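# Three arms fit a spool piece between spring-loaded pipe ends

## Task

Put the spool piece in the gap between the two pipe ends so that each of its ends is seated completely within the raised ring of the flange opposite it. The pipe ends are on springs and may be drawn back to open enough room. Use as many of the arms as you like, and at the end release the piece and take the arms away from it.

## Robot and tools

ROBOTS. arm1, arm2 and arm3 are identical i2rt Big YAM arms. Each has six revolute joints, a two-finger gripper and a wrist camera (arm1_cam_wrist, arm2_cam_wrist, arm3_cam_wrist). cam_high is fixed in the room. Feet (base_link, scene frame, quat wxyz), each facing along its own +x: arm1 x=+0.553 y=+0.007 z=+0.744 (+0.009, +0.001, +0.000, +1.000); arm2 x=+0.005 y=+0.646 z=+0.773 (+0.689, -0.004, -0.003, -0.724); arm3 x=-0.005 y=-0.652 z=+0.763 (+0.710, +0.003, -0.007, +0.704). The table tops under them are at z=+0.720. A hand reaches roughly 1.0 m from the joint1 axis.

FRAME. Everything uses one scene frame in metres: origin on the floor, +z up. The "hand" point lies midway between the finger pads, about 1 cm short of the tips. The fingers extend along the hand's +z axis; they open and close along its y axis. Printed hand positions get less accurate at long reach.

move. Optional keys arm1, arm2, arm3 and cameras. Each arm key holds an object with "joints", "target", or both. "joints" maps names to absolute goals: joint1_rad -2.879..2.879 (yaw about the foot, positive counter-clockwise seen from above, 0 = along the foot's +x), joint2_rad 0..3.141 (shoulder; 0 = upper arm back and near level, positive lifts it up then forward), joint3_rad 0..3.019 (elbow; 0 = folded, positive opens), joint4_rad -1.692..1.57 (hand pitch, positive tips fingers up), joint5_rad -1.57..1.57 (hand sideways, positive toward the arm's right), joint6_rad -2.094..2.094 (roll, positive clockwise viewed from behind), gripper_m 0..0.093 (fingertip gap in metres). "target" is one list of seven numbers [x, y, z, qw, qx, qy, qz]: an absolute hand pose in the scene frame, metres plus a unit quaternion, in the same form the "hand" line prints. The hand travels on a straight line from its current hand_target toward it. Alongside "target", "joints" may contain only gripper_m. "speed" (0.002..0.5 m/s, default 0.25; rotation is capped at twice that in rad/s) is allowed only together with "target". Arms left out get nothing new but may still be driving toward earlier goals. All motions start at once; all hand paths in one call finish together, paced by the slowest. A path runs 0.5 to 10 s and a whole action at most 15 s. Each step the commanded pose is clamped to 100 mm and 20 degrees from the measured hand; expect centimetre-scale errors, lag, overshoot of speed near full stretch, and wide swings on joint moves. Nothing steers around obstacles or other arms. Unknown keys make a call invalid; out-of-range values get it refused. A refused move or wait, or a stop during one, cancels the remaining move, wait and finished_scene calls of that reply.

cameras: list from arm1_cam_wrist, arm2_cam_wrist, arm3_cam_wrist, cam_high, all; omitted/null/["all"] gives every camera, [] gives none.

wait: seconds 0 to 10, commands nothing, returns state and images (cameras as in move).

zoom_image: camera plus region [x0, y0, x1, y1] in pixels, origin top-left, at most 504 by 504, of that camera's newest image; only cameras included in the latest images can be zoomed.

finished_scene: scene = the current scene number. Irreversible; the fit must hold with the robots released and away.

RESULTS. "pictures" gives the order of returned images (frames may be slightly older than the state). "move: arm1 done; arm2 time_out" style lines summarise each moved arm. "as last shown" arms were not in the action; their status reads "not commanded". joint_status and hand_status: done; off_target (stopped short, may still push); time_out (each joint keeps a goal near where it stopped, within 0.375, 0.375, 0.113, 0.225, 0.075, 0.3 rad for joints 1-6, and keeps pushing; send the reported position to relieve it); not_followed (a safety check withheld it and it may keep retrying). "joint command not followed" and "pose unreachable" mean the self/arm-collision check blocked joint or pose goals; the gripper part still runs. on_its_own lists uncommanded behaviour, where "held at" is a goal, not a reading. Done tolerances: ±0.045, ±0.14, ±0.09, ±0.055, ±0.03, ±0.035 rad and ±0.003 m. Joint velocities (rad/s, gripper m/s) may read "within noise". Torques (N m, no gripper) include gravity, have per-unit offsets and noise; entries 3 and 4 wrap at ±28. MOTOR HOT appears at 85 °C; at 100 °C an OVER-TEMPERATURE FAULT drops that arm for 30-60 s or more, and keys read limit_stop_at_motor_heat (resend them).

GRIPPER. Gripping a rigid part, the reading sits up to 0.005 m below its width; closed empty reads 0.000-0.002. Free-air readings run up to 0.002 m wide. Commanding about 0.005 m under the first-contact reading gives full force (about 50-64 N per pad). Open well past the reading to release.

CAMERAS. Wrist cameras are fisheye 672x504; cam_high is pinhole+radial 672x504, fovy_deg=46.85, near pos_world=[-0.271091, 0.0442409, 2.05339], looking down. T_world_to_cam maps scene to camera frame (OpenCV). Fixed cameras may have shifted up to 2.3 degrees and 9 mm; wrist camera poses derive from joint readings.

AVOID. Hard contact or squeezing between arms (ends the scene; fingers, housings and wrist cameras can still meet despite the check), knocking objects out of the work area, dropping or releasing moving parts, slams, and long hard pushing that heats motors. Arms never stop on contact. Loose objects may occasionally be nudged by outside pushes.

Each tool is called after "Request:" as name(argument=value, ...), one argument or row to a line, values as JSON.

## Session

Request:
move(
)

Request:
zoom_image(
  camera="cam_high",
  region=[180, 100, 520, 400],
)

Scene clock: 0.00 s.
Joint torques (N m): no reading
Heat: arm1: hottest joint1_rad 29 °C; arm2: hottest joint3_rad 31 °C; arm3: hottest joint3_rad 29 °C.
Joint velocities: within noise
arm1.joint_positions: joint1_rad=-0.453 joint2_rad=+0.576 joint3_rad=+1.345 joint4_rad=-1.500 joint5_rad=+0.191 joint6_rad=-0.064 gripper_m=+0.09396
arm1.joint_status: not commanded
arm1.hand: x=+0.3944 y=+0.1261 z=+1.2419 quat_wxyz=(-0.191, +0.882, -0.223, -0.369) (m; scene frame)
arm1.hand_target: x=+0.3959 y=+0.1254 z=+1.2539 quat_wxyz=(-0.193, +0.876, -0.223, -0.382) (m; scene frame)
arm1.hand_status: not commanded
arm2.joint_positions: joint1_rad=-0.498 joint2_rad=+0.473 joint3_rad=+1.329 joint4_rad=-1.446 joint5_rad=-0.110 joint6_rad=-0.388 gripper_m=+0.09396
arm2.joint_status: not commanded
arm2.hand: x=-0.0668 y=+0.4970 z=+1.2906 quat_wxyz=(-0.196, -0.653, -0.589, +0.435) (m; scene frame)
arm2.hand_target: x=-0.0655 y=+0.4993 z=+1.2990 quat_wxyz=(-0.198, -0.648, -0.586, +0.444) (m; scene frame)
arm2.hand_status: not commanded
arm3.joint_positions: joint1_rad=-0.260 joint2_rad=+0.552 joint3_rad=+1.453 joint4_rad=-1.412 joint5_rad=-0.153 joint6_rad=+0.314 gripper_m=+0.09396
arm3.joint_status: not commanded
arm3.hand: x=+0.0160 y=-0.4744 z=+1.3327 quat_wxyz=(-0.306, +0.441, -0.736, -0.414) (m; scene frame)
arm3.hand_target: x=+0.0150 y=-0.4778 z=+1.3412 quat_wxyz=(-0.313, +0.439, -0.730, -0.420) (m; scene frame)
arm3.hand_status: not commanded
pictures: arm1_cam_wrist, arm2_cam_wrist, arm3_cam_wrist, cam_high

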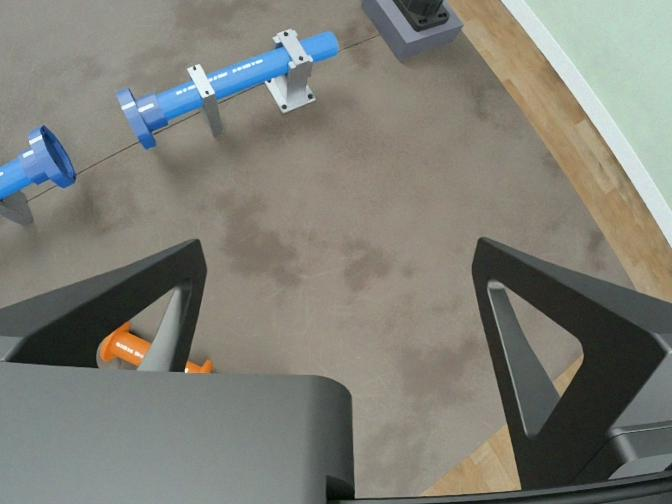

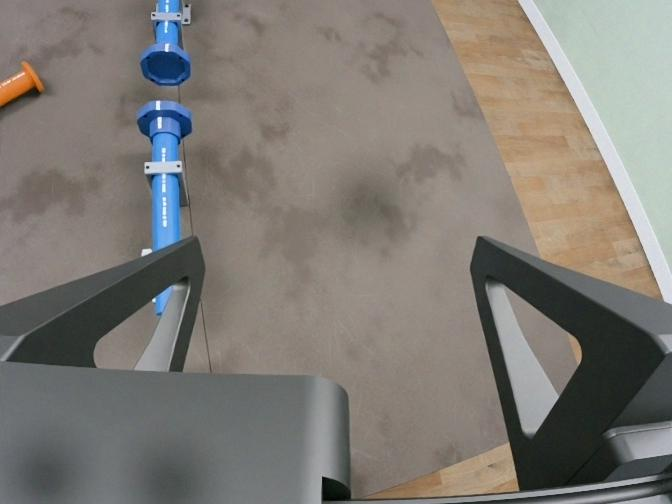

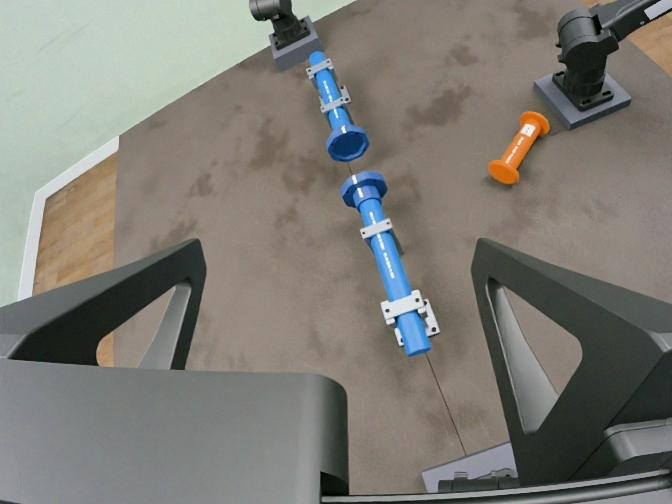

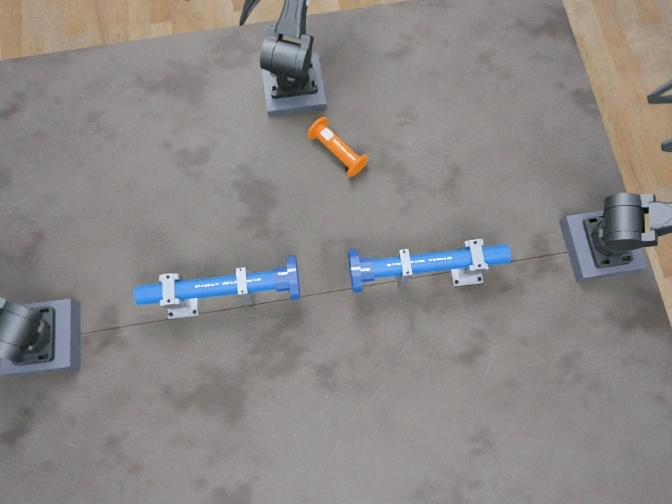

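Scaled by 1.482 from the camera's 672x504 image, which has a finer 960x720 frame.

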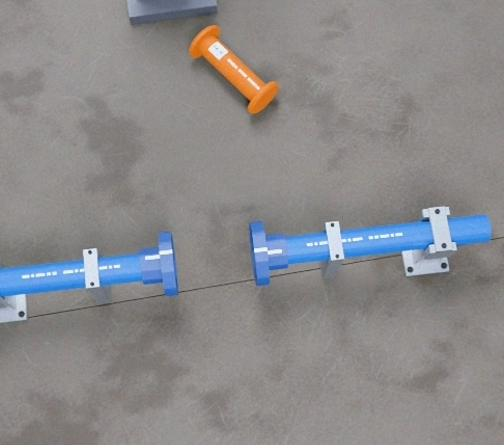

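Request:
move(
  arm1={"target":[0.355,-0.084,0.95,0,0.956,0.293,0]},
  arm2={"target":[0.035,0.16,0.93,0.177,0.705,0.660,-0.189]},
  arm3={"target":[0.022,-0.145,0.93,-0.189,0.660,-0.705,-0.177]},
)

Scene clock: 43.03 s.
Joint torques (N m): arm1=[-0.09 -2.14 8.98 0.99 -0.1 -0.05] | arm2=[2.08 -8.23 12.75 1.66 -0.07 0.17] | arm3=[0.03 -8.12 13.44 1.78 -0.02 -0.13]
Heat: arm1: hottest joint3_rad 31 °C; arm2: hottest joint3_rad 36 °C; arm3: hottest joint3_rad 33 °C.
move: arm1 done; arm2 off_target; arm3 off_target
Joint velocities: within noise
arm1.joint_positions: joint1_rad=+0.444 joint2_rad=+0.891 joint3_rad=+0.841 joint4_rad=-1.539 joint5_rad=+0.002 joint6_rad=-0.149 gripper_m=+0.09397
arm1.joint_status: not commanded
arm1.hand: x=+0.3586 y=-0.0801 z=+0.9479 quat_wxyz=(-0.002, +0.959, +0.283, +0.008) (m; scene frame)
arm1.hand_target: x=+0.3550 y=-0.0840 z=+0.9501 quat_wxyz=(+0.000, +0.956, +0.293, +0.000) (m; scene frame)
arm1.hand_status: done (0.006 m and 1.5 deg from the pose sent, 0.362 m and 77.9 deg at the start; a joint's target at an end of its range on 9 of 109 steps)
arm2.joint_positions: joint1_rad=+0.126 joint2_rad=+1.366 joint3_rad=+0.929 joint4_rad=-0.676 joint5_rad=+0.077 joint6_rad=+0.125 gripper_m=+0.09396
arm2.joint_status: not commanded
arm2.hand: x=+0.0270 y=+0.1816 z=+0.9114 quat_wxyz=(-0.155, -0.710, -0.664, +0.177) (m; scene frame)
arm2.hand_target: x=+0.0350 y=+0.1615 z=+0.9304 quat_wxyz=(-0.177, -0.705, -0.660, +0.189) (m; scene frame)
arm2.hand_status: off_target (0.030 m and 3.0 deg from the pose sent, 0.504 m and 30.2 deg at the start)
arm3.joint_positions: joint1_rad=-0.058 joint2_rad=+1.414 joint3_rad=+0.999 joint4_rad=-0.695 joint5_rad=-0.001 joint6_rad=+0.024 gripper_m=+0.09396
arm3.joint_status: not commanded
arm3.hand: x=+0.0274 y=-0.1663 z=+0.9110 quat_wxyz=(-0.172, +0.656, -0.717, -0.161) (m; scene frame)
arm3.hand_target: x=+0.0219 y=-0.1463 z=+0.9306 quat_wxyz=(-0.189, +0.660, -0.705, -0.177) (m; scene frame)
arm3.hand_status: off_target (0.029 m and 3.1 deg from the pose sent, 0.520 m and 39.7 deg at the start)
pictures: arm1_cam_wrist, arm2_cam_wrist, arm3_cam_wrist, cam_high
camera_calibration:
arm1_cam_wrist: T_world_to_cam=[[-0.542145, 0.840263, -0.00611218, 0.269096], [0.675845, 0.440361, 0.591029, -0.762152], [0.499311, 0.316293, -0.806627, 0.735797], [0, 0, 0, 1]] pos_world=[0.293595, -0.123216, 1.04561]
arm2_cam_wrist: T_world_to_cam=[[-0.996954, 0.0769826, 0.0125097, 0.00383571], [0.0779917, 0.984711, 0.155759, -0.317557], [-0.000327687, 0.15626, -0.987716, 0.992773], [0, 0, 0, 1]] pos_world=[0.0289161, 0.157275, 1.02999]
arm3_cam_wrist: T_world_to_cam=[[0.995974, -0.0894413, -0.00597818, -0.0367104], [-0.0876556, -0.985706, 0.143875, -0.28696], [-0.0187611, -0.142772, -0.989578, 1.00228], [0, 0, 0, 1]] pos_world=[0.0302128, -0.143044, 1.0329]

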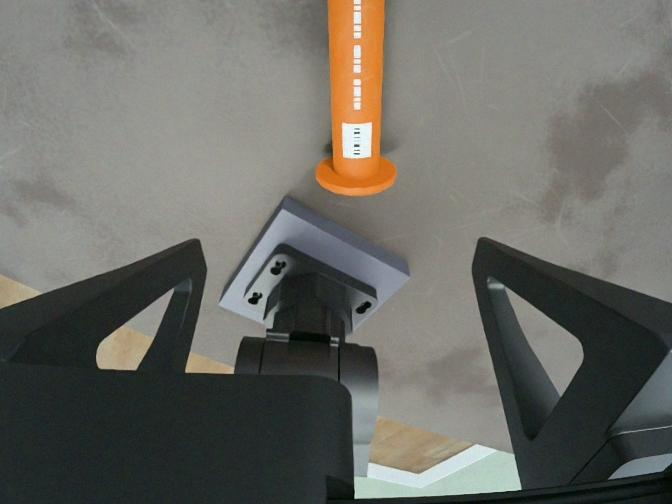

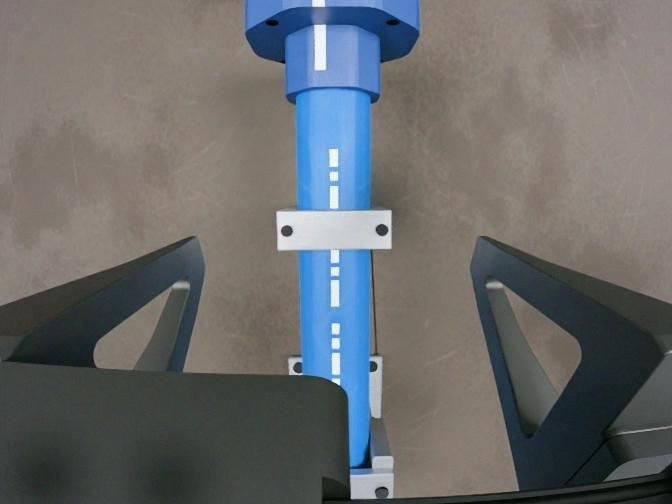

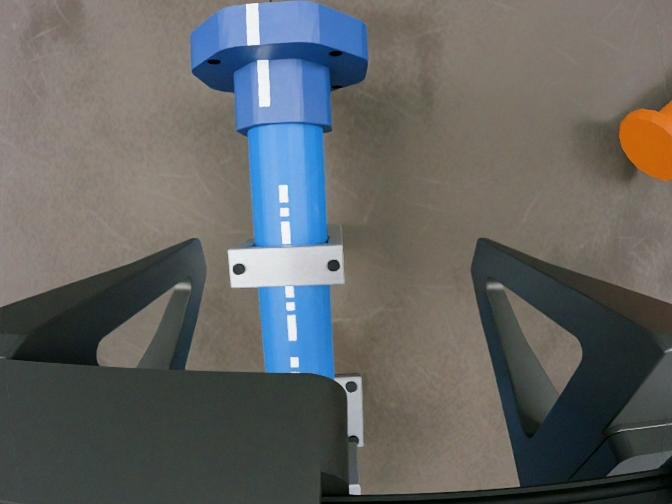

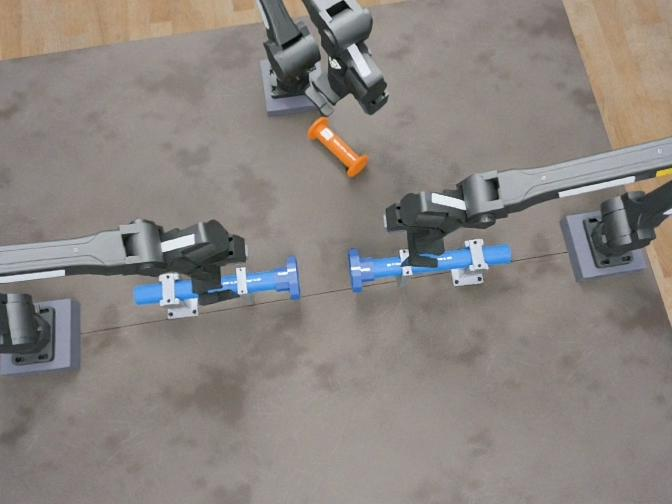

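Request:
move(
  arm1={"target":[0.336,-0.085,0.85,0,0.956,0.293,0]},
  arm2={"target":[0.032,0.105,0.87,0.177,0.709,0.656,-0.191]},
  arm3={"target":[-0.003,-0.105,0.87,-0.190,0.657,-0.709,-0.176]},
)

Scene clock: 66.37 s.
Joint torques (N m): arm1=[-1.26 -2.67 8.38 1.02 -0.09 -0.04] | arm2=[0.91 -10.46 11.96 1.69 -0.06 0.14] | arm3=[0.32 -9.47 12.31 1.8 0.03 0.04]
Heat: arm1: hottest joint3_rad 33 °C; arm2: hottest joint3_rad 40 °C; arm3: hottest joint3_rad 37 °C.
move: arm1 done; arm2 off_target; arm3 off_target
Joint velocities: within noise
arm1.joint_positions: joint1_rad=+0.430 joint2_rad=+1.009 joint3_rad=+0.642 joint4_rad=-1.217 joint5_rad=+0.002 joint6_rad=-0.178 gripper_m=+0.09397
arm1.joint_status: not commanded
arm1.hand: x=+0.3414 y=-0.0843 z=+0.8493 quat_wxyz=(-0.002, +0.957, +0.291, +0.005) (m; scene frame)
arm1.hand_target: x=+0.3360 y=-0.0850 z=+0.8501 quat_wxyz=(+0.000, +0.956, +0.293, +0.000) (m; scene frame)
arm1.hand_status: done (0.006 m and 0.7 deg from the pose sent, 0.101 m and 1.5 deg at the start)
arm2.joint_positions: joint1_rad=+0.126 joint2_rad=+1.575 joint3_rad=+0.987 joint4_rad=-0.515 joint5_rad=+0.076 joint6_rad=+0.126 gripper_m=+0.09396
arm2.joint_status: not commanded
arm2.hand: x=+0.0312 y=+0.1274 z=+0.8565 quat_wxyz=(-0.159, -0.709, -0.663, +0.179) (m; scene frame)
arm2.hand_target: x=+0.0319 y=+0.1062 z=+0.8705 quat_wxyz=(-0.177, -0.709, -0.656, +0.191) (m; scene frame)
arm2.hand_status: off_target (0.026 m and 2.6 deg from the pose sent, 0.087 m and 3.1 deg at the start)
arm3.joint_positions: joint1_rad=+0.008 joint2_rad=+1.580 joint3_rad=+1.018 joint4_rad=-0.543 joint5_rad=+0.033 joint6_rad=+0.066 gripper_m=+0.09396
arm3.joint_status: not commanded
arm3.hand: x=+0.0015 y=-0.1263 z=+0.8556 quat_wxyz=(-0.176, +0.661, -0.712, -0.160) (m; scene frame)
arm3.hand_target: x=-0.0032 y=-0.1061 z=+0.8705 quat_wxyz=(-0.190, +0.657, -0.708, -0.176) (m; scene frame)
arm3.hand_status: off_target (0.026 m and 2.5 deg from the pose sent, 0.080 m and 2.9 deg at the start)
pictures: arm1_cam_wrist, arm2_cam_wrist, arm3_cam_wrist, cam_high
camera_calibration:
arm1_cam_wrist: T_world_to_cam=[[-0.555248, 0.831665, -0.00568369, 0.266053], [0.671597, 0.452391, 0.586771, -0.684373], [0.490569, 0.321986, -0.809733, 0.672279], [0, 0, 0, 1]] pos_world=[0.277549, -0.128127, 0.947449]
arm2_cam_wrist: T_world_to_cam=[[-0.996991, 0.0768807, 0.00987165, 0.0151522], [0.0774966, 0.986156, 0.146599, -0.248254], [0.00153562, 0.146923, -0.989147, 0.94931], [0, 0, 0, 1]] pos_world=[0.0328878, 0.104177, 0.975251]
arm3_cam_wrist: T_world_to_cam=[[0.997076, -0.076168, 0.0060784, -0.0162969], [-0.0762763, -0.987467, 0.138167, -0.237208], [-0.00452167, -0.138226, -0.99039, 0.95392], [0, 0, 0, 1]] pos_world=[0.00246919, -0.10362, 0.977626]

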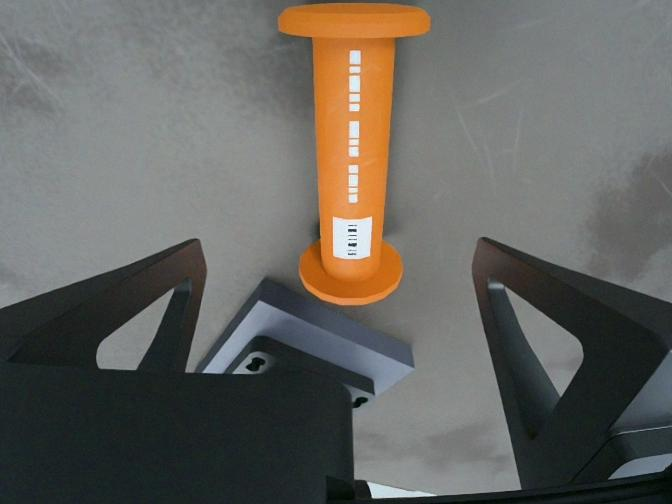

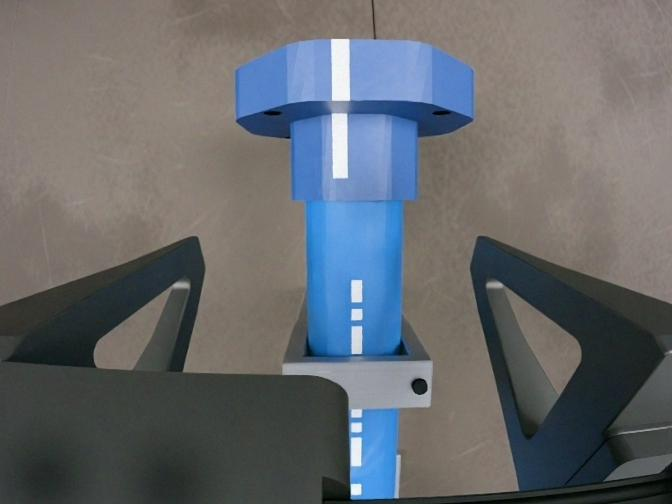

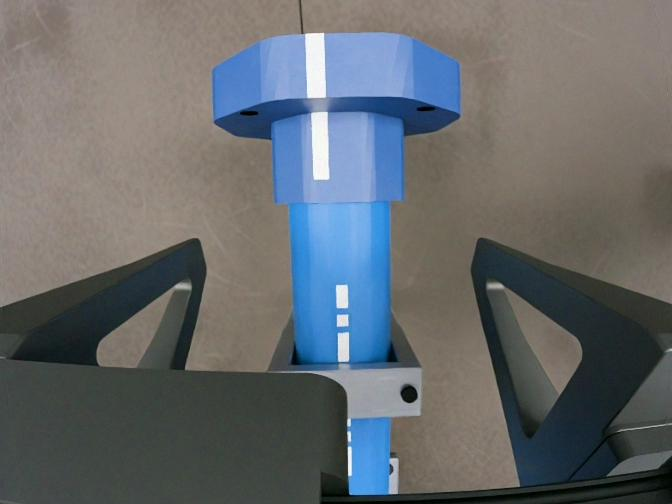

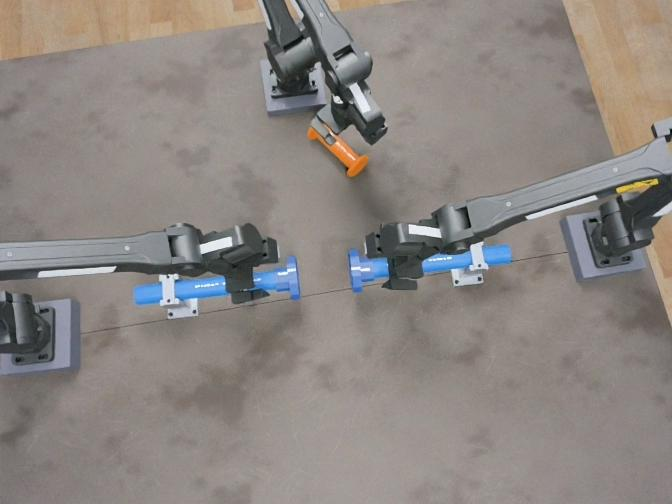

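Request:
move(
  arm1={"target":[0.338,-0.078,0.759,0,0.956,0.293,0]},
  arm2={"target":[0.0255,0.104,0.814,0.177,0.709,0.656,-0.191]},
  arm3={"target":[-0.004,-0.104,0.814,-0.190,0.657,-0.709,-0.176]},
)

Scene clock: 77.23 s.
Joint torques (N m): arm1=[-1.32 -3.19 6.91 1.06 -0.09 -0.05] | arm2=[0.21 -11.16 7.28 1.8 -0.08 0.03] | arm3=[0.56 -10.34 8.13 1.98 0.01 0.09]
Heat: arm1: hottest joint3_rad 33 °C; arm2: hottest joint3_rad 42 °C; arm3: hottest joint3_rad 37 °C.
move: arm1 done; arm2 off_target; arm3 done
Joint velocities: within noise
arm1.joint_positions: joint1_rad=+0.406 joint2_rad=+1.171 joint3_rad=+0.471 joint4_rad=-0.883 joint5_rad=+0.002 joint6_rad=-0.202 gripper_m=+0.09397
arm1.joint_status: not commanded
arm1.hand: x=+0.3433 y=-0.0774 z=+0.7589 quat_wxyz=(-0.002, +0.957, +0.290, +0.005) (m; scene frame)
arm1.hand_target: x=+0.3380 y=-0.0779 z=+0.7591 quat_wxyz=(+0.000, +0.956, +0.293, +0.000) (m; scene frame)
arm1.hand_status: done (0.005 m and 0.7 deg from the pose sent, 0.091 m and 0.7 deg at the start)
arm2.joint_positions: joint1_rad=+0.122 joint2_rad=+1.669 joint3_rad=+0.977 joint4_rad=-0.361 joint5_rad=+0.070 joint6_rad=+0.126 gripper_m=+0.09396
arm2.joint_status: not commanded
arm2.hand: x=+0.0319 y=+0.1043 z=+0.8230 quat_wxyz=(-0.180, -0.706, -0.657, +0.193) (m; scene frame)
arm2.hand_target: x=+0.0257 y=+0.1043 z=+0.8141 quat_wxyz=(-0.177, -0.709, -0.656, +0.191) (m; scene frame)
arm2.hand_status: off_target (0.011 m and 0.6 deg from the pose sent, 0.049 m and 2.6 deg at the start)
arm3.joint_positions: joint1_rad=+0.008 joint2_rad=+1.669 joint3_rad=+1.002 joint4_rad=-0.392 joint5_rad=+0.035 joint6_rad=+0.069 gripper_m=+0.09396
arm3.joint_status: not commanded
arm3.hand: x=+0.0021 y=-0.1054 z=+0.8208 quat_wxyz=(-0.192, +0.656, -0.709, -0.176) (m; scene frame)
arm3.hand_target: x=-0.0040 y=-0.1042 z=+0.8141 quat_wxyz=(-0.190, +0.657, -0.709, -0.176) (m; scene frame)
arm3.hand_status: done (0.009 m and 0.3 deg from the pose sent, 0.048 m and 2.5 deg at the start)
pictures: arm1_cam_wrist, arm2_cam_wrist, arm3_cam_wrist, cam_high
camera_calibration:
arm1_cam_wrist: T_world_to_cam=[[-0.554933, 0.831874, -0.00585272, 0.260891], [0.672084, 0.452463, 0.586157, -0.635415], [0.490257, 0.321344, -0.810176, 0.596347], [0, 0, 0, 1]] pos_world=[0.279465, -0.12116, 0.857126]
arm2_cam_wrist: T_world_to_cam=[[-0.996979, 0.0775878, -0.00356529, 0.0289592], [0.0768784, 0.992317, 0.0969377, -0.180368], [0.0110591, 0.0963708, -0.995284, 0.929656], [0, 0, 0, 1]] pos_world=[0.032457, 0.0871438, 0.942859]
arm3_cam_wrist: T_world_to_cam=[[0.996845, -0.079324, 0.00292069, -0.0128113], [-0.0792544, -0.992571, 0.092316, -0.174604], [-0.00442388, -0.0922561, -0.995725, 0.931501], [0, 0, 0, 1]] pos_world=[0.00305354, -0.0883865, 0.943675]

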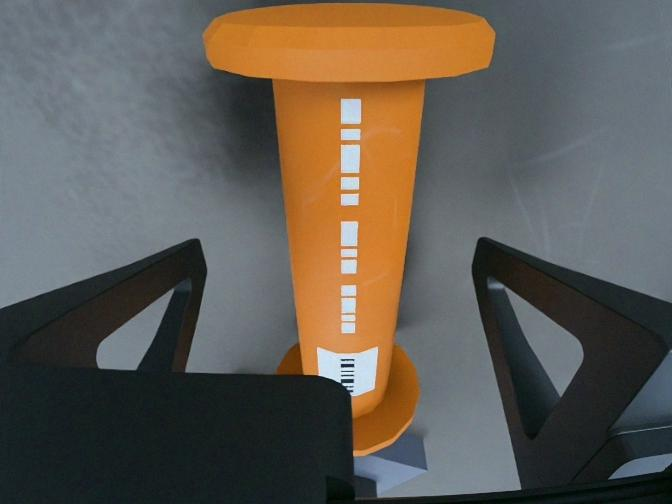

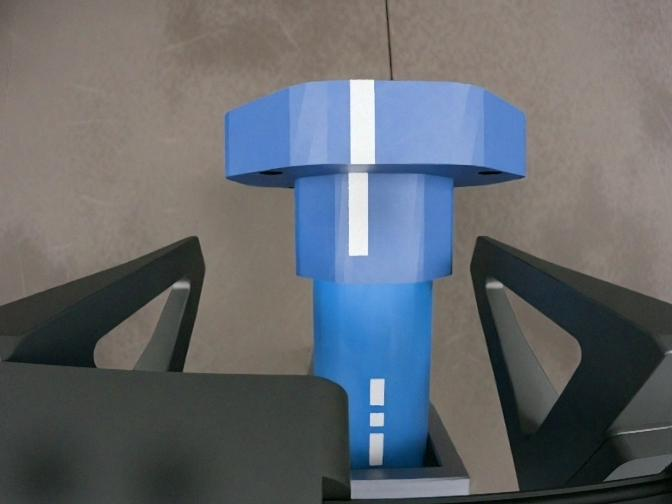

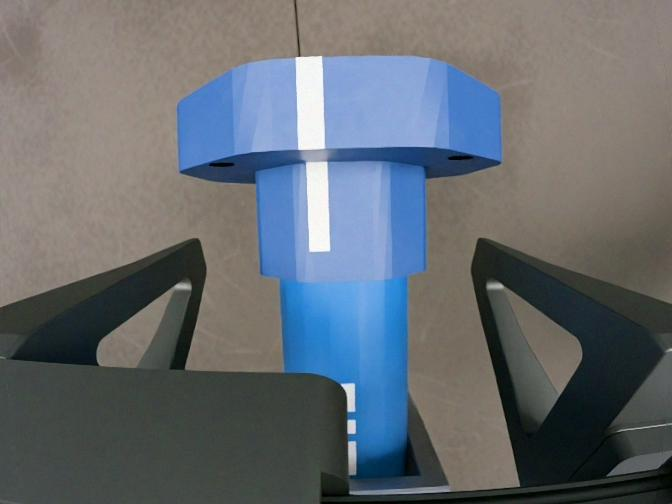

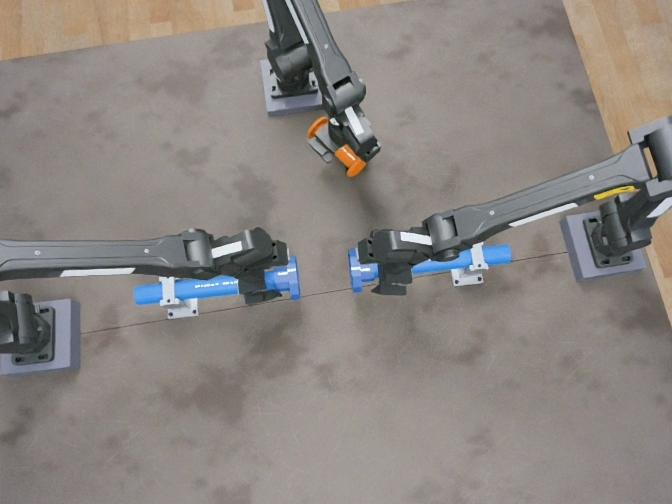

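Request:
move(
  arm1={"joints":{"gripper_m":0.028}},
  arm2={"target":[0.016,0.123,0.797,0.177,0.709,0.656,-0.191]},
  arm3={"target":[-0.003,-0.122,0.797,-0.190,0.657,-0.709,-0.176]},
)

Request:
move(
  arm1={"target":[0.338,-0.074,0.94,0,0.956,0.293,0]},
  cameras=["arm1_cam_wrist","arm2_cam_wrist","arm3_cam_wrist"],
)

Scene clock: 84.57 s.
Joint torques (N m): arm1=[-1.26 -3.19 6.91 1.02 -0.1 -0.04] | arm2=[0.21 -11.34 6.43 1.76 -0.08 -0.01] | arm3=[0.26 -9.88 6.6 1.78 0.01 0.02]
Heat: arm1: hottest joint3_rad 33 °C; arm2: hottest joint3_rad 41 °C; arm3: hottest joint3_rad 37 °C.
move: arm1 off_target; arm2 done; arm3 off_target
Joint velocities: within noise
arm1.joint_positions: joint1_rad=+0.405 joint2_rad=+1.172 joint3_rad=+0.471 joint4_rad=-0.883 joint5_rad=+0.002 joint6_rad=-0.204 gripper_m=+0.03481
arm1.joint_status: gripper_m off_target (ended at +0.03485, target +0.02800)
arm1.hand: x=+0.3432 y=-0.0772 z=+0.7588 quat_wxyz=(-0.002, +0.957, +0.291, +0.005) (m; scene frame)
arm1.hand_target: x=+0.3381 y=-0.0780 z=+0.7591 quat_wxyz=(+0.000, +0.956, +0.293, +0.000) (m; scene frame)
arm1.hand_status: not commanded
arm2.joint_positions: joint1_rad=+0.102 joint2_rad=+1.669 joint3_rad=+0.911 joint4_rad=-0.297 joint5_rad=+0.061 joint6_rad=+0.114 gripper_m=+0.09396
arm2.joint_status: not commanded
arm2.hand: x=+0.0218 y=+0.1209 z=+0.8035 quat_wxyz=(-0.179, -0.708, -0.656, +0.192) (m; scene frame)
arm2.hand_target: x=+0.0161 y=+0.1231 z=+0.7971 quat_wxyz=(-0.177, -0.709, -0.656, +0.191) (m; scene frame)
arm2.hand_status: done (0.009 m and 0.3 deg from the pose sent, 0.036 m and 0.6 deg at the start)
arm3.joint_positions: joint1_rad=+0.008 joint2_rad=+1.665 joint3_rad=+0.952 joint4_rad=-0.327 joint5_rad=+0.036 joint6_rad=+0.069 gripper_m=+0.09396
arm3.joint_status: not commanded
arm3.hand: x=+0.0023 y=-0.1142 z=+0.8098 quat_wxyz=(-0.198, +0.654, -0.707, -0.182) (m; scene frame)
arm3.hand_target: x=-0.0028 y=-0.1221 z=+0.7972 quat_wxyz=(-0.190, +0.657, -0.709, -0.176) (m; scene frame)
arm3.hand_status: off_target (0.016 m and 1.3 deg from the pose sent, 0.029 m and 0.3 deg at the start)
pictures: arm1_cam_wrist, arm2_cam_wrist, arm3_cam_wrist, cam_high
camera_calibration:
arm1_cam_wrist: T_world_to_cam=[[-0.555254, 0.831663, -0.00549252, 0.260468], [0.67199, 0.452521, 0.58622, -0.63538], [0.490023, 0.32181, -0.810133, 0.596368], [0, 0, 0, 1]] pos_world=[0.279361, -0.121016, 0.857041]
arm2_cam_wrist: T_world_to_cam=[[-0.996567, 0.0826214, -0.0052767, 0.0182571], [0.0816792, 0.991604, 0.100245, -0.196903], [0.0135148, 0.09947, -0.994949, 0.90804], [0, 0, 0, 1]] pos_world=[0.0220054, 0.103419, 0.923289]
arm3_cam_wrist: T_world_to_cam=[[0.996822, -0.0796372, 0.00211136, -0.0130477], [-0.079576, -0.994101, 0.0736925, -0.167388], [-0.00376976, -0.0736263, -0.997279, 0.923167], [0, 0, 0, 1]] pos_world=[0.00316629, -0.0994704, 0.933017]

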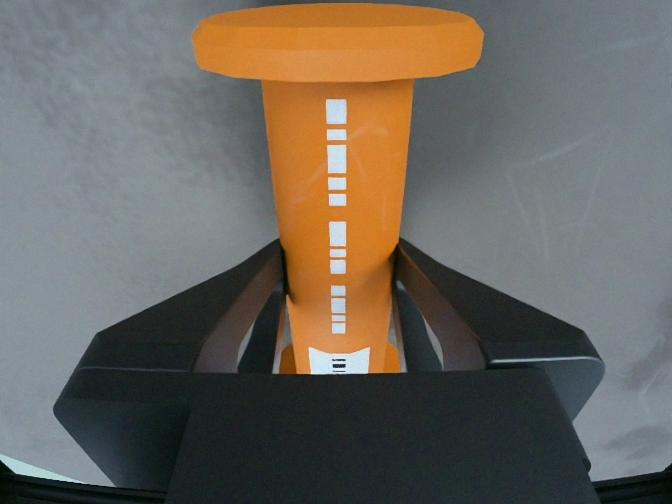

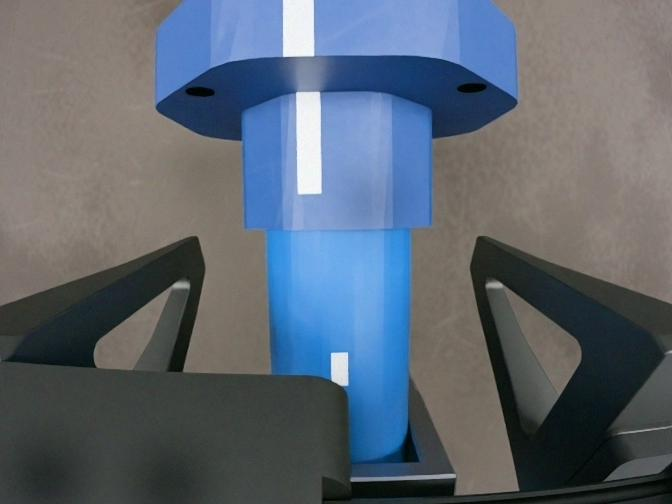

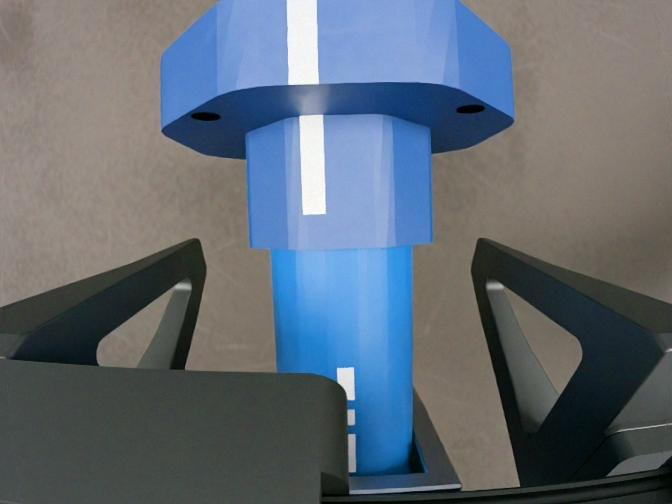

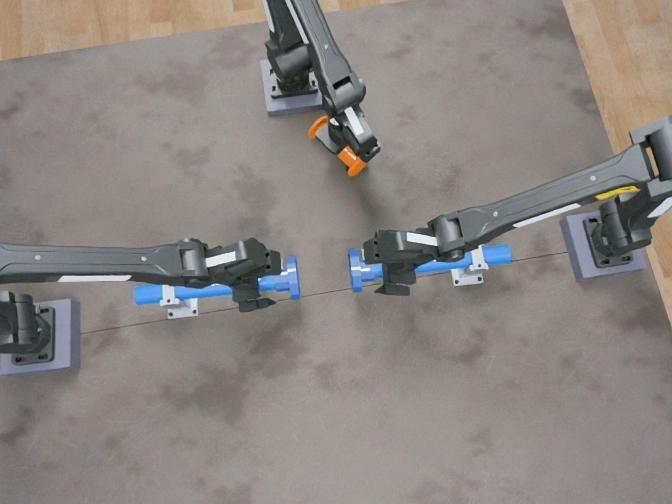

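Scene clock: 86.17 s.
Joint torques (N m): arm1=[-1.26 -3.31 13.16 -0.06 -0.08 -0.05] | arm2=[0.26 -11.4 6.45 1.78 -0.08 -0.01] | arm3=[0.62 -9.76 6.43 1.77 -0.01 0.02]
Heat: arm1: hottest joint3_rad 33 °C; arm2: hottest joint3_rad 40 °C; arm3: hottest joint3_rad 37 °C.
move: arm1 off_target
Joint velocities: within noise
arm1.joint_positions: joint1_rad=+0.390 joint2_rad=+0.938 joint3_rad=+0.775 joint4_rad=-1.472 joint5_rad=+0.002 joint6_rad=-0.218 gripper_m=+0.03481
arm1.joint_status: not commanded
arm1.hand: x=+0.3540 y=-0.0694 z=+0.9137 quat_wxyz=(-0.004, +0.956, +0.290, +0.031) (m; scene frame)
arm1.hand_target: x=+0.3391 y=-0.0736 z=+0.9395 quat_wxyz=(+0.000, +0.956, +0.293, +0.000) (m; scene frame)
arm1.hand_status: off_target (0.031 m and 3.5 deg from the pose sent, 0.181 m and 0.6 deg at the start)
arm2: as last shown
arm2.joint_positions: joint1_rad=+0.102 joint2_rad=+1.669 joint3_rad=+0.911 joint4_rad=-0.296 joint5_rad=+0.061 joint6_rad=+0.113 gripper_m=+0.09396
arm2.hand: x=+0.0218 y=+0.1208 z=+0.8036 quat_wxyz=(-0.179, -0.708, -0.656, +0.192) (m; scene frame)
arm3.joint_positions: joint1_rad=+0.008 joint2_rad=+1.664 joint3_rad=+0.951 joint4_rad=-0.327 joint5_rad=+0.036 joint6_rad=+0.069 gripper_m=+0.09396
arm3.joint_status: not commanded
arm3.hand: x=+0.0023 y=-0.1142 z=+0.8099 quat_wxyz=(-0.199, +0.654, -0.707, -0.182) (m; scene frame)
arm3.hand_target: x=-0.0028 y=-0.1222 z=+0.7973 quat_wxyz=(-0.190, +0.657, -0.709, -0.176) (m; scene frame)
arm3.hand_status: not commanded
pictures: arm1_cam_wrist, arm2_cam_wrist, arm3_cam_wrist
camera_calibration:
arm1_cam_wrist: T_world_to_cam=[[-0.554692, 0.831885, -0.0168657, 0.271082], [0.642617, 0.44119, 0.626414, -0.764084], [0.528545, 0.336628, -0.779308, 0.673278], [0, 0, 0, 1]] pos_world=[0.285523, -0.115047, 1.0079]
arm2_cam_wrist: T_world_to_cam=[[-0.996595, 0.0822908, -0.00513489, 0.018195], [0.0813694, 0.991668, 0.099867, -0.196525], [0.0133102, 0.0991091, -0.994988, 0.908175], [0, 0, 0, 1]] pos_world=[0.0220362, 0.103382, 0.923342]
arm3_cam_wrist: T_world_to_cam=[[0.996822, -0.0796356, 0.00208143, -0.0130277], [-0.0795735, -0.994129, 0.0733132, -0.167152], [-0.00376912, -0.0732458, -0.997307, 0.923314], [0, 0, 0, 1]] pos_world=[0.00316556, -0.0995791, 0.933109]

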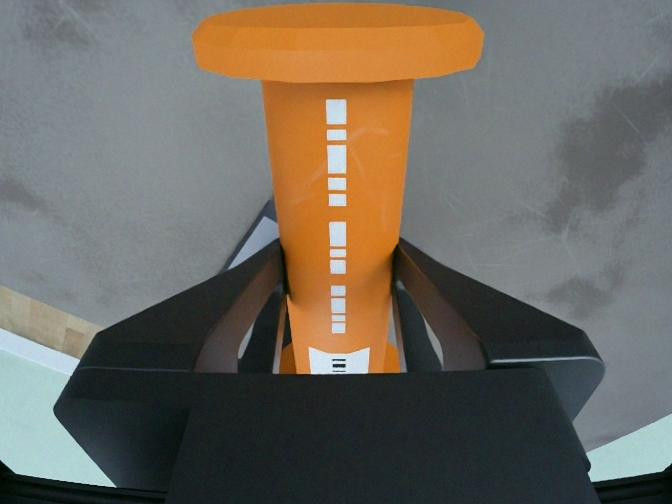

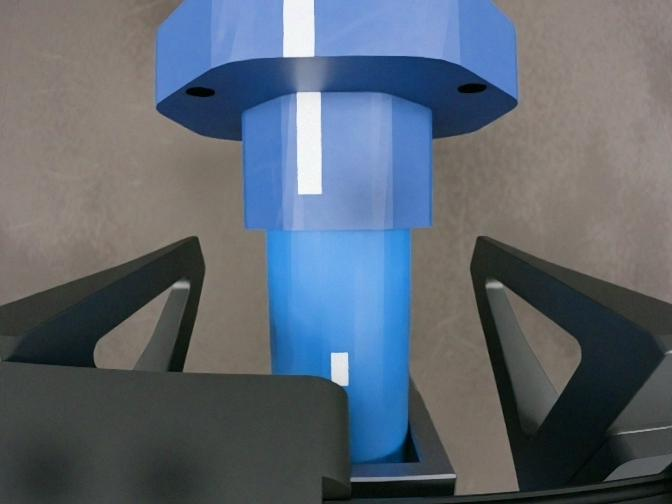

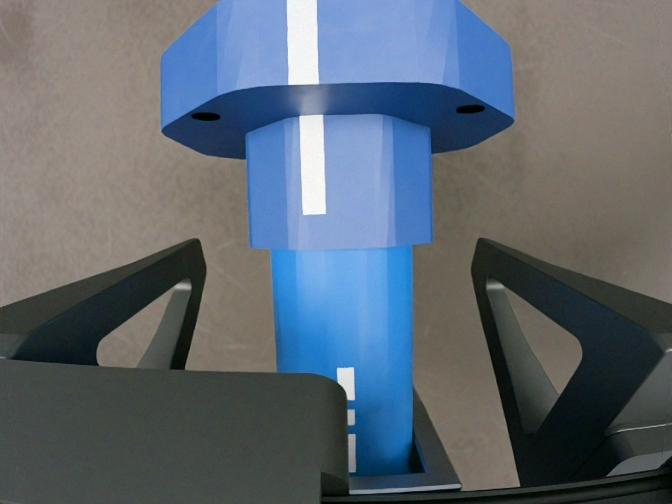

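Request:
move(
  arm2={"target":[0.0165,0.128,0.794,0.177,0.709,0.656,-0.191]},
  arm3={"target":[-0.004,-0.133,0.787,-0.190,0.657,-0.709,-0.176]},
  cameras=["arm3_cam_wrist","arm2_cam_wrist"],
)

Request:
move(
  arm2={"joints":{"gripper_m":0.02}},
  arm3={"joints":{"gripper_m":0.02}},
  cameras=["arm3_cam_wrist","arm2_cam_wrist"],
)

Scene clock: 93.57 s.
Joint torques (N m): arm1=[-1.32 -3.43 13.15 -0.08 -0.08 -0.05] | arm2=[0.38 -11.63 5.65 1.62 -0.04 0.02] | arm3=[0.85 -9.17 5.56 1.8 0.05 0.04]
Heat: arm1: hottest joint3_rad 35 °C; arm2: hottest joint3_rad 39 °C; arm3: hottest joint3_rad 36 °C.
move: arm2 off_target; arm3 off_target
Joint velocities: within noise
arm1: as last shown
arm1.hand: x=+0.3541 y=-0.0694 z=+0.9137 quat_wxyz=(-0.004, +0.956, +0.290, +0.031) (m; scene frame)
arm2.joint_positions: joint1_rad=+0.102 joint2_rad=+1.667 joint3_rad=+0.903 joint4_rad=-0.279 joint5_rad=+0.061 joint6_rad=+0.112 gripper_m=+0.09396
arm2.joint_status: not commanded
arm2.hand: x=+0.0218 y=+0.1208 z=+0.8032 quat_wxyz=(-0.183, -0.707, -0.655, +0.195) (m; scene frame)
arm2.hand_target: x=+0.0166 y=+0.1280 z=+0.7942 quat_wxyz=(-0.177, -0.709, -0.656, +0.191) (m; scene frame)
arm2.hand_status: off_target (0.013 m and 0.9 deg from the pose sent, 0.013 m and 0.3 deg at the start)
arm3.joint_positions: joint1_rad=+0.008 joint2_rad=+1.649 joint3_rad=+0.922 joint4_rad=-0.283 joint5_rad=+0.037 joint6_rad=+0.069 gripper_m=+0.09396
arm3.joint_status: not commanded
arm3.hand: x=+0.0024 y=-0.1174 z=+0.8111 quat_wxyz=(-0.209, +0.651, -0.704, -0.192) (m; scene frame)
arm3.hand_target: x=-0.0037 y=-0.1336 z=+0.7878 quat_wxyz=(-0.190, +0.657, -0.709, -0.176) (m; scene frame)
arm3.hand_status: off_target (0.029 m and 3.0 deg from the pose sent, 0.030 m and 1.3 deg at the start)
pictures: arm2_cam_wrist, arm3_cam_wrist
camera_calibration:
arm2_cam_wrist: T_world_to_cam=[[-0.996705, 0.0809038, -0.00573396, 0.0188518], [0.0800664, 0.992746, 0.0896967, -0.188352], [0.0129492, 0.0889421, -0.995953, 0.90978], [0, 0, 0, 1]] pos_world=[0.0220895, 0.104543, 0.923101]
arm3_cam_wrist: T_world_to_cam=[[0.996787, -0.0800914, 0.00073708, -0.0124334], [-0.0800462, -0.995819, 0.0440027, -0.146843], [-0.00279024, -0.0439204, -0.999031, 0.929133], [0, 0, 0, 1]] pos_world=[0.0032317, -0.106417, 0.934704]

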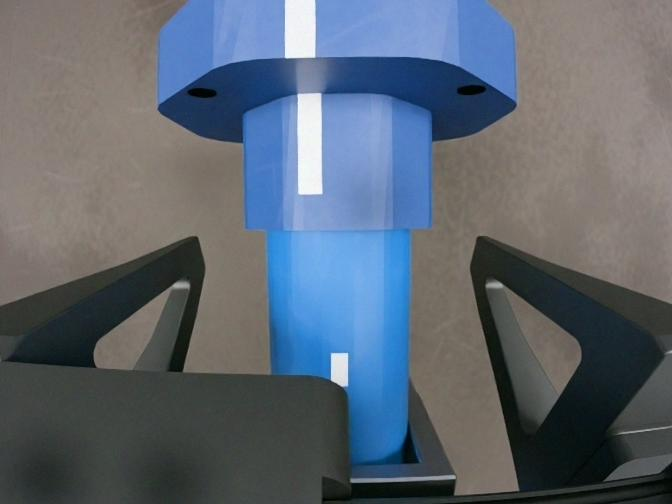

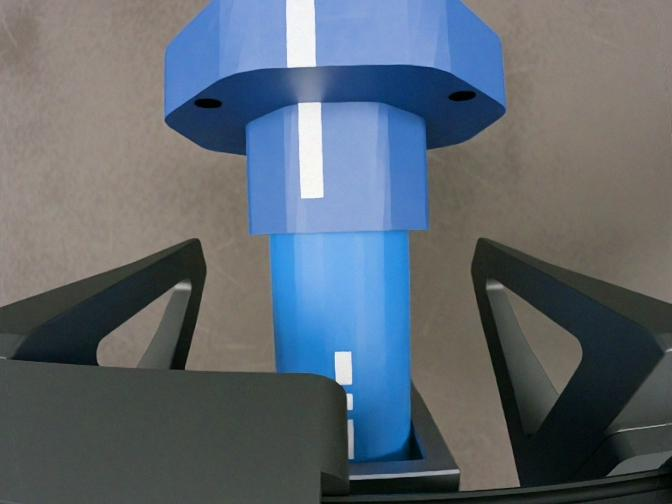

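Scene clock: 94.27 s.
Joint torques (N m): arm1=[-1.32 -3.37 13.16 -0.08 -0.08 -0.05] | arm2=[0.44 -11.58 5.65 1.57 0.04 0.04] | arm3=[0.26 -9.29 5.81 1.54 0.01 0.07]
Heat: arm1: hottest joint3_rad 35 °C; arm2: hottest joint3_rad 39 °C; arm3: hottest joint3_rad 36 °C.
move: arm2 off_target; arm3 off_target
Joint velocities: within noise
arm1: as last shown
arm1.joint_positions: joint1_rad=+0.390 joint2_rad=+0.938 joint3_rad=+0.775 joint4_rad=-1.472 joint5_rad=+0.002 joint6_rad=-0.219 gripper_m=+0.03481
arm1.hand: x=+0.3541 y=-0.0694 z=+0.9137 quat_wxyz=(-0.004, +0.956, +0.291, +0.031) (m; scene frame)
arm2.joint_positions: joint1_rad=+0.102 joint2_rad=+1.667 joint3_rad=+0.903 joint4_rad=-0.278 joint5_rad=+0.059 joint6_rad=+0.110 gripper_m=+0.05182
arm2.joint_status: gripper_m off_target (ended at +0.05184, target +0.02000)
arm2.hand: x=+0.0219 y=+0.1207 z=+0.8031 quat_wxyz=(-0.184, -0.706, -0.656, +0.195) (m; scene frame)
arm2.hand_target: x=+0.0167 y=+0.1282 z=+0.7941 quat_wxyz=(-0.177, -0.709, -0.656, +0.191) (m; scene frame)
arm2.hand_status: not commanded
arm3.joint_positions: joint1_rad=+0.008 joint2_rad=+1.647 joint3_rad=+0.920 joint4_rad=-0.283 joint5_rad=+0.036 joint6_rad=+0.071 gripper_m=+0.05045
arm3.joint_status: gripper_m off_target (ended at +0.05049, target +0.02000)
arm3.hand: x=+0.0025 y=-0.1181 z=+0.8113 quat_wxyz=(-0.208, +0.650, -0.705, -0.193) (m; scene frame)
arm3.hand_target: x=-0.0037 y=-0.1334 z=+0.7879 quat_wxyz=(-0.190, +0.657, -0.708, -0.176) (m; scene frame)
arm3.hand_status: not commanded
pictures: arm2_cam_wrist, arm3_cam_wrist
camera_calibration:
arm2_cam_wrist: T_world_to_cam=[[-0.996906, 0.0783487, -0.00628118, 0.0197386], [0.0774801, 0.993, 0.0891455, -0.187832], [0.0132217, 0.088383, -0.995999, 0.909855], [0, 0, 0, 1]] pos_world=[0.022201, 0.104555, 0.923083]
arm3_cam_wrist: T_world_to_cam=[[0.996634, -0.0819725, -0.00115253, -0.01125], [-0.0818424, -0.995671, 0.0440567, -0.147576], [-0.00475898, -0.0438141, -0.999028, 0.929289], [0, 0, 0, 1]] pos_world=[0.00355659, -0.107144, 0.934875]

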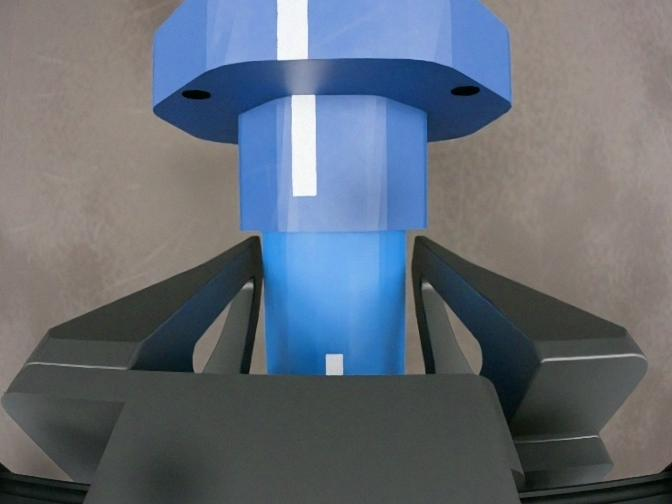

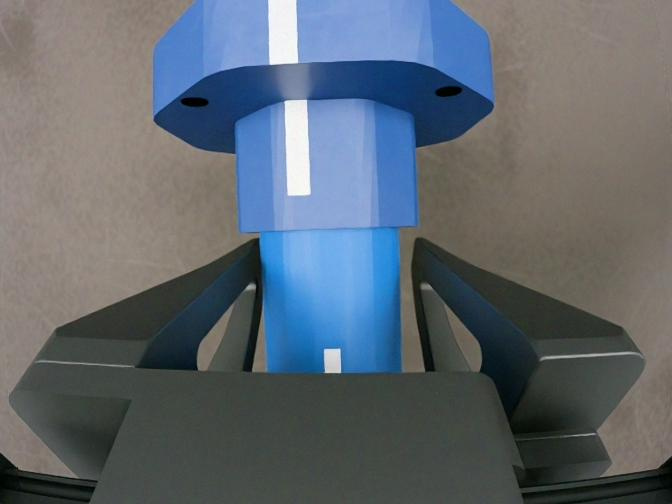

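Request:
move(
  arm2={"target":[0.020,0.165,0.802,0.177,0.709,0.656,-0.191],"speed":0.08},
  arm3={"target":[-0.006,-0.165,0.802,-0.190,0.657,-0.709,-0.176],"speed":0.08},
)

Scene clock: 98.07 s.
Joint torques (N m): arm1=[-1.32 -3.37 13.15 -0.06 -0.08 -0.05] | arm2=[1.26 -16.67 1.1 -0.72 -0.02 0.14] | arm3=[1.55 -14.68 1.65 -0.1 0.06 0.14]
Heat: arm1: hottest joint3_rad 36 °C; arm2: hottest joint3_rad 39 °C; arm3: hottest joint3_rad 36 °C.
move: arm2 off_target; arm3 off_target
Joint velocities: within noise
arm1: as last shown
arm2.joint_positions: joint1_rad=+0.102 joint2_rad=+1.651 joint3_rad=+0.865 joint4_rad=-0.205 joint5_rad=+0.066 joint6_rad=+0.108 gripper_m=+0.05182
arm2.joint_status: not commanded
arm2.hand: x=+0.0206 y=+0.1216 z=+0.8060 quat_wxyz=(-0.201, -0.701, -0.650, +0.214) (m; scene frame)
arm2.hand_target: x=+0.0200 y=+0.1616 z=+0.7996 quat_wxyz=(-0.177, -0.709, -0.656, +0.191) (m; scene frame)
arm2.hand_status: off_target (0.044 m and 3.9 deg from the pose sent, 0.044 m and 1.0 deg at the start)
arm3.joint_positions: joint1_rad=+0.008 joint2_rad=+1.636 joint3_rad=+0.898 joint4_rad=-0.247 joint5_rad=+0.038 joint6_rad=+0.071 gripper_m=+0.05047
arm3.joint_status: not commanded
arm3.hand: x=+0.0027 y=-0.1197 z=+0.8125 quat_wxyz=(-0.217, +0.647, -0.703, -0.202) (m; scene frame)
arm3.hand_target: x=-0.0049 y=-0.1615 z=+0.8002 quat_wxyz=(-0.190, +0.657, -0.708, -0.176) (m; scene frame)
arm3.hand_status: off_target (0.047 m and 4.5 deg from the pose sent, 0.048 m and 3.0 deg at the start)
pictures: arm1_cam_wrist, arm2_cam_wrist, arm3_cam_wrist, cam_high
camera_calibration:
arm1_cam_wrist: T_world_to_cam=[[-0.555002, 0.831676, -0.0169711, 0.271294], [0.642221, 0.441362, 0.6267, -0.764267], [0.528701, 0.336921, -0.779076, 0.672978], [0, 0, 0, 1]] pos_world=[0.285593, -0.11505, 1.00787]
arm2_cam_wrist: T_world_to_cam=[[-0.996748, 0.0803788, -0.00577819, 0.0176903], [0.080119, 0.996128, 0.0362014, -0.146586], [0.00866564, 0.0356207, -0.999328, 0.921808], [0, 0, 0, 1]] pos_world=[0.021389, 0.111761, 0.926598]
arm3_cam_wrist: T_world_to_cam=[[0.996571, -0.082708, -0.00247918, -0.0105709], [-0.0826483, -0.996407, 0.0185148, -0.128493], [-0.0040016, -0.0182464, -0.999826, 0.934182], [0, 0, 0, 1]] pos_world=[0.00365318, -0.11186, 0.936372]

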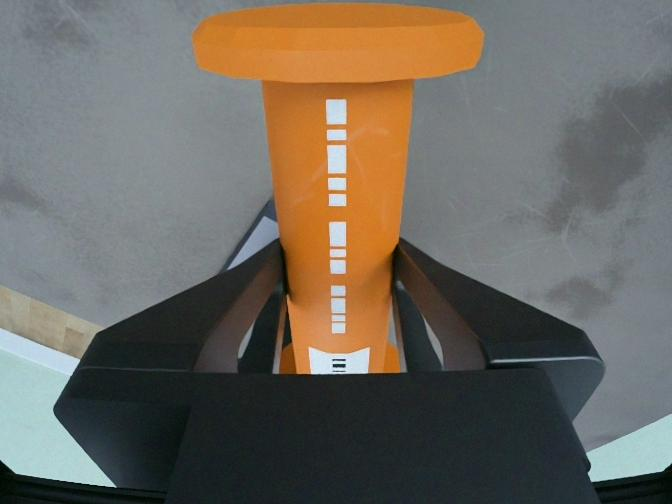

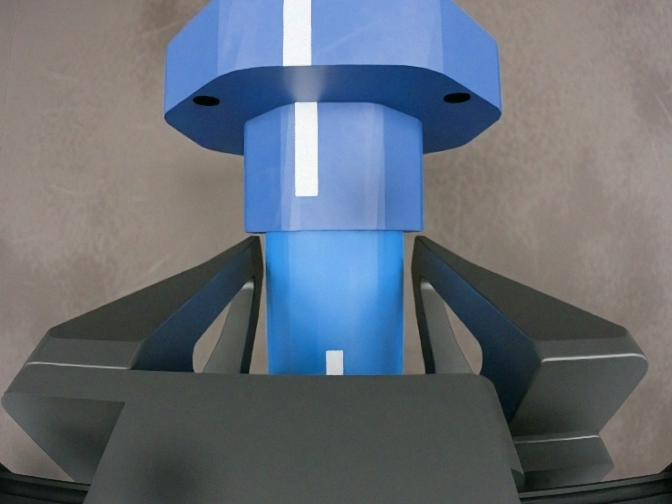

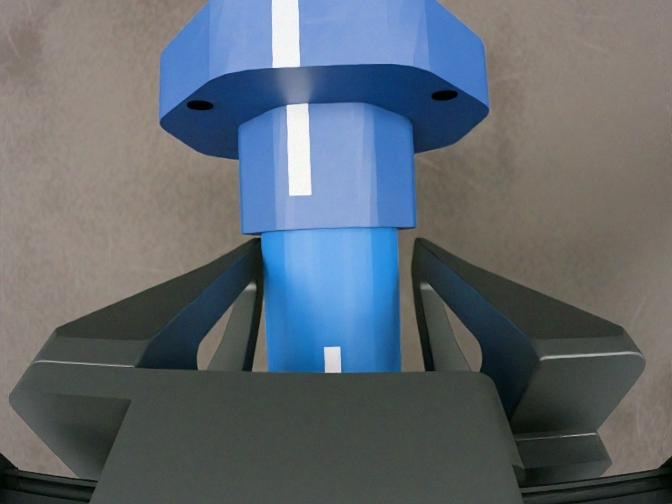

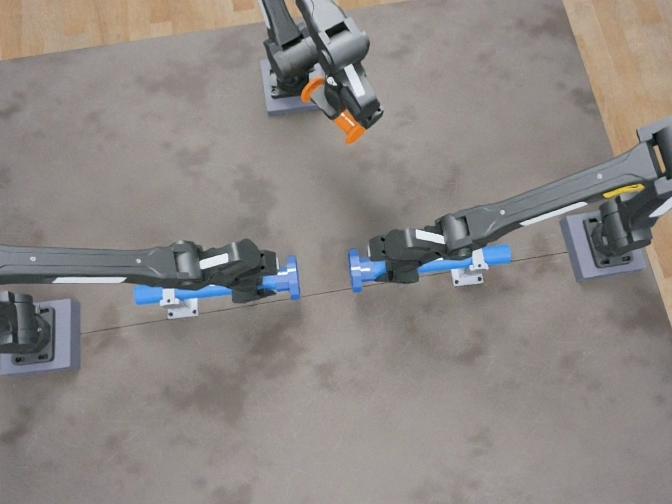

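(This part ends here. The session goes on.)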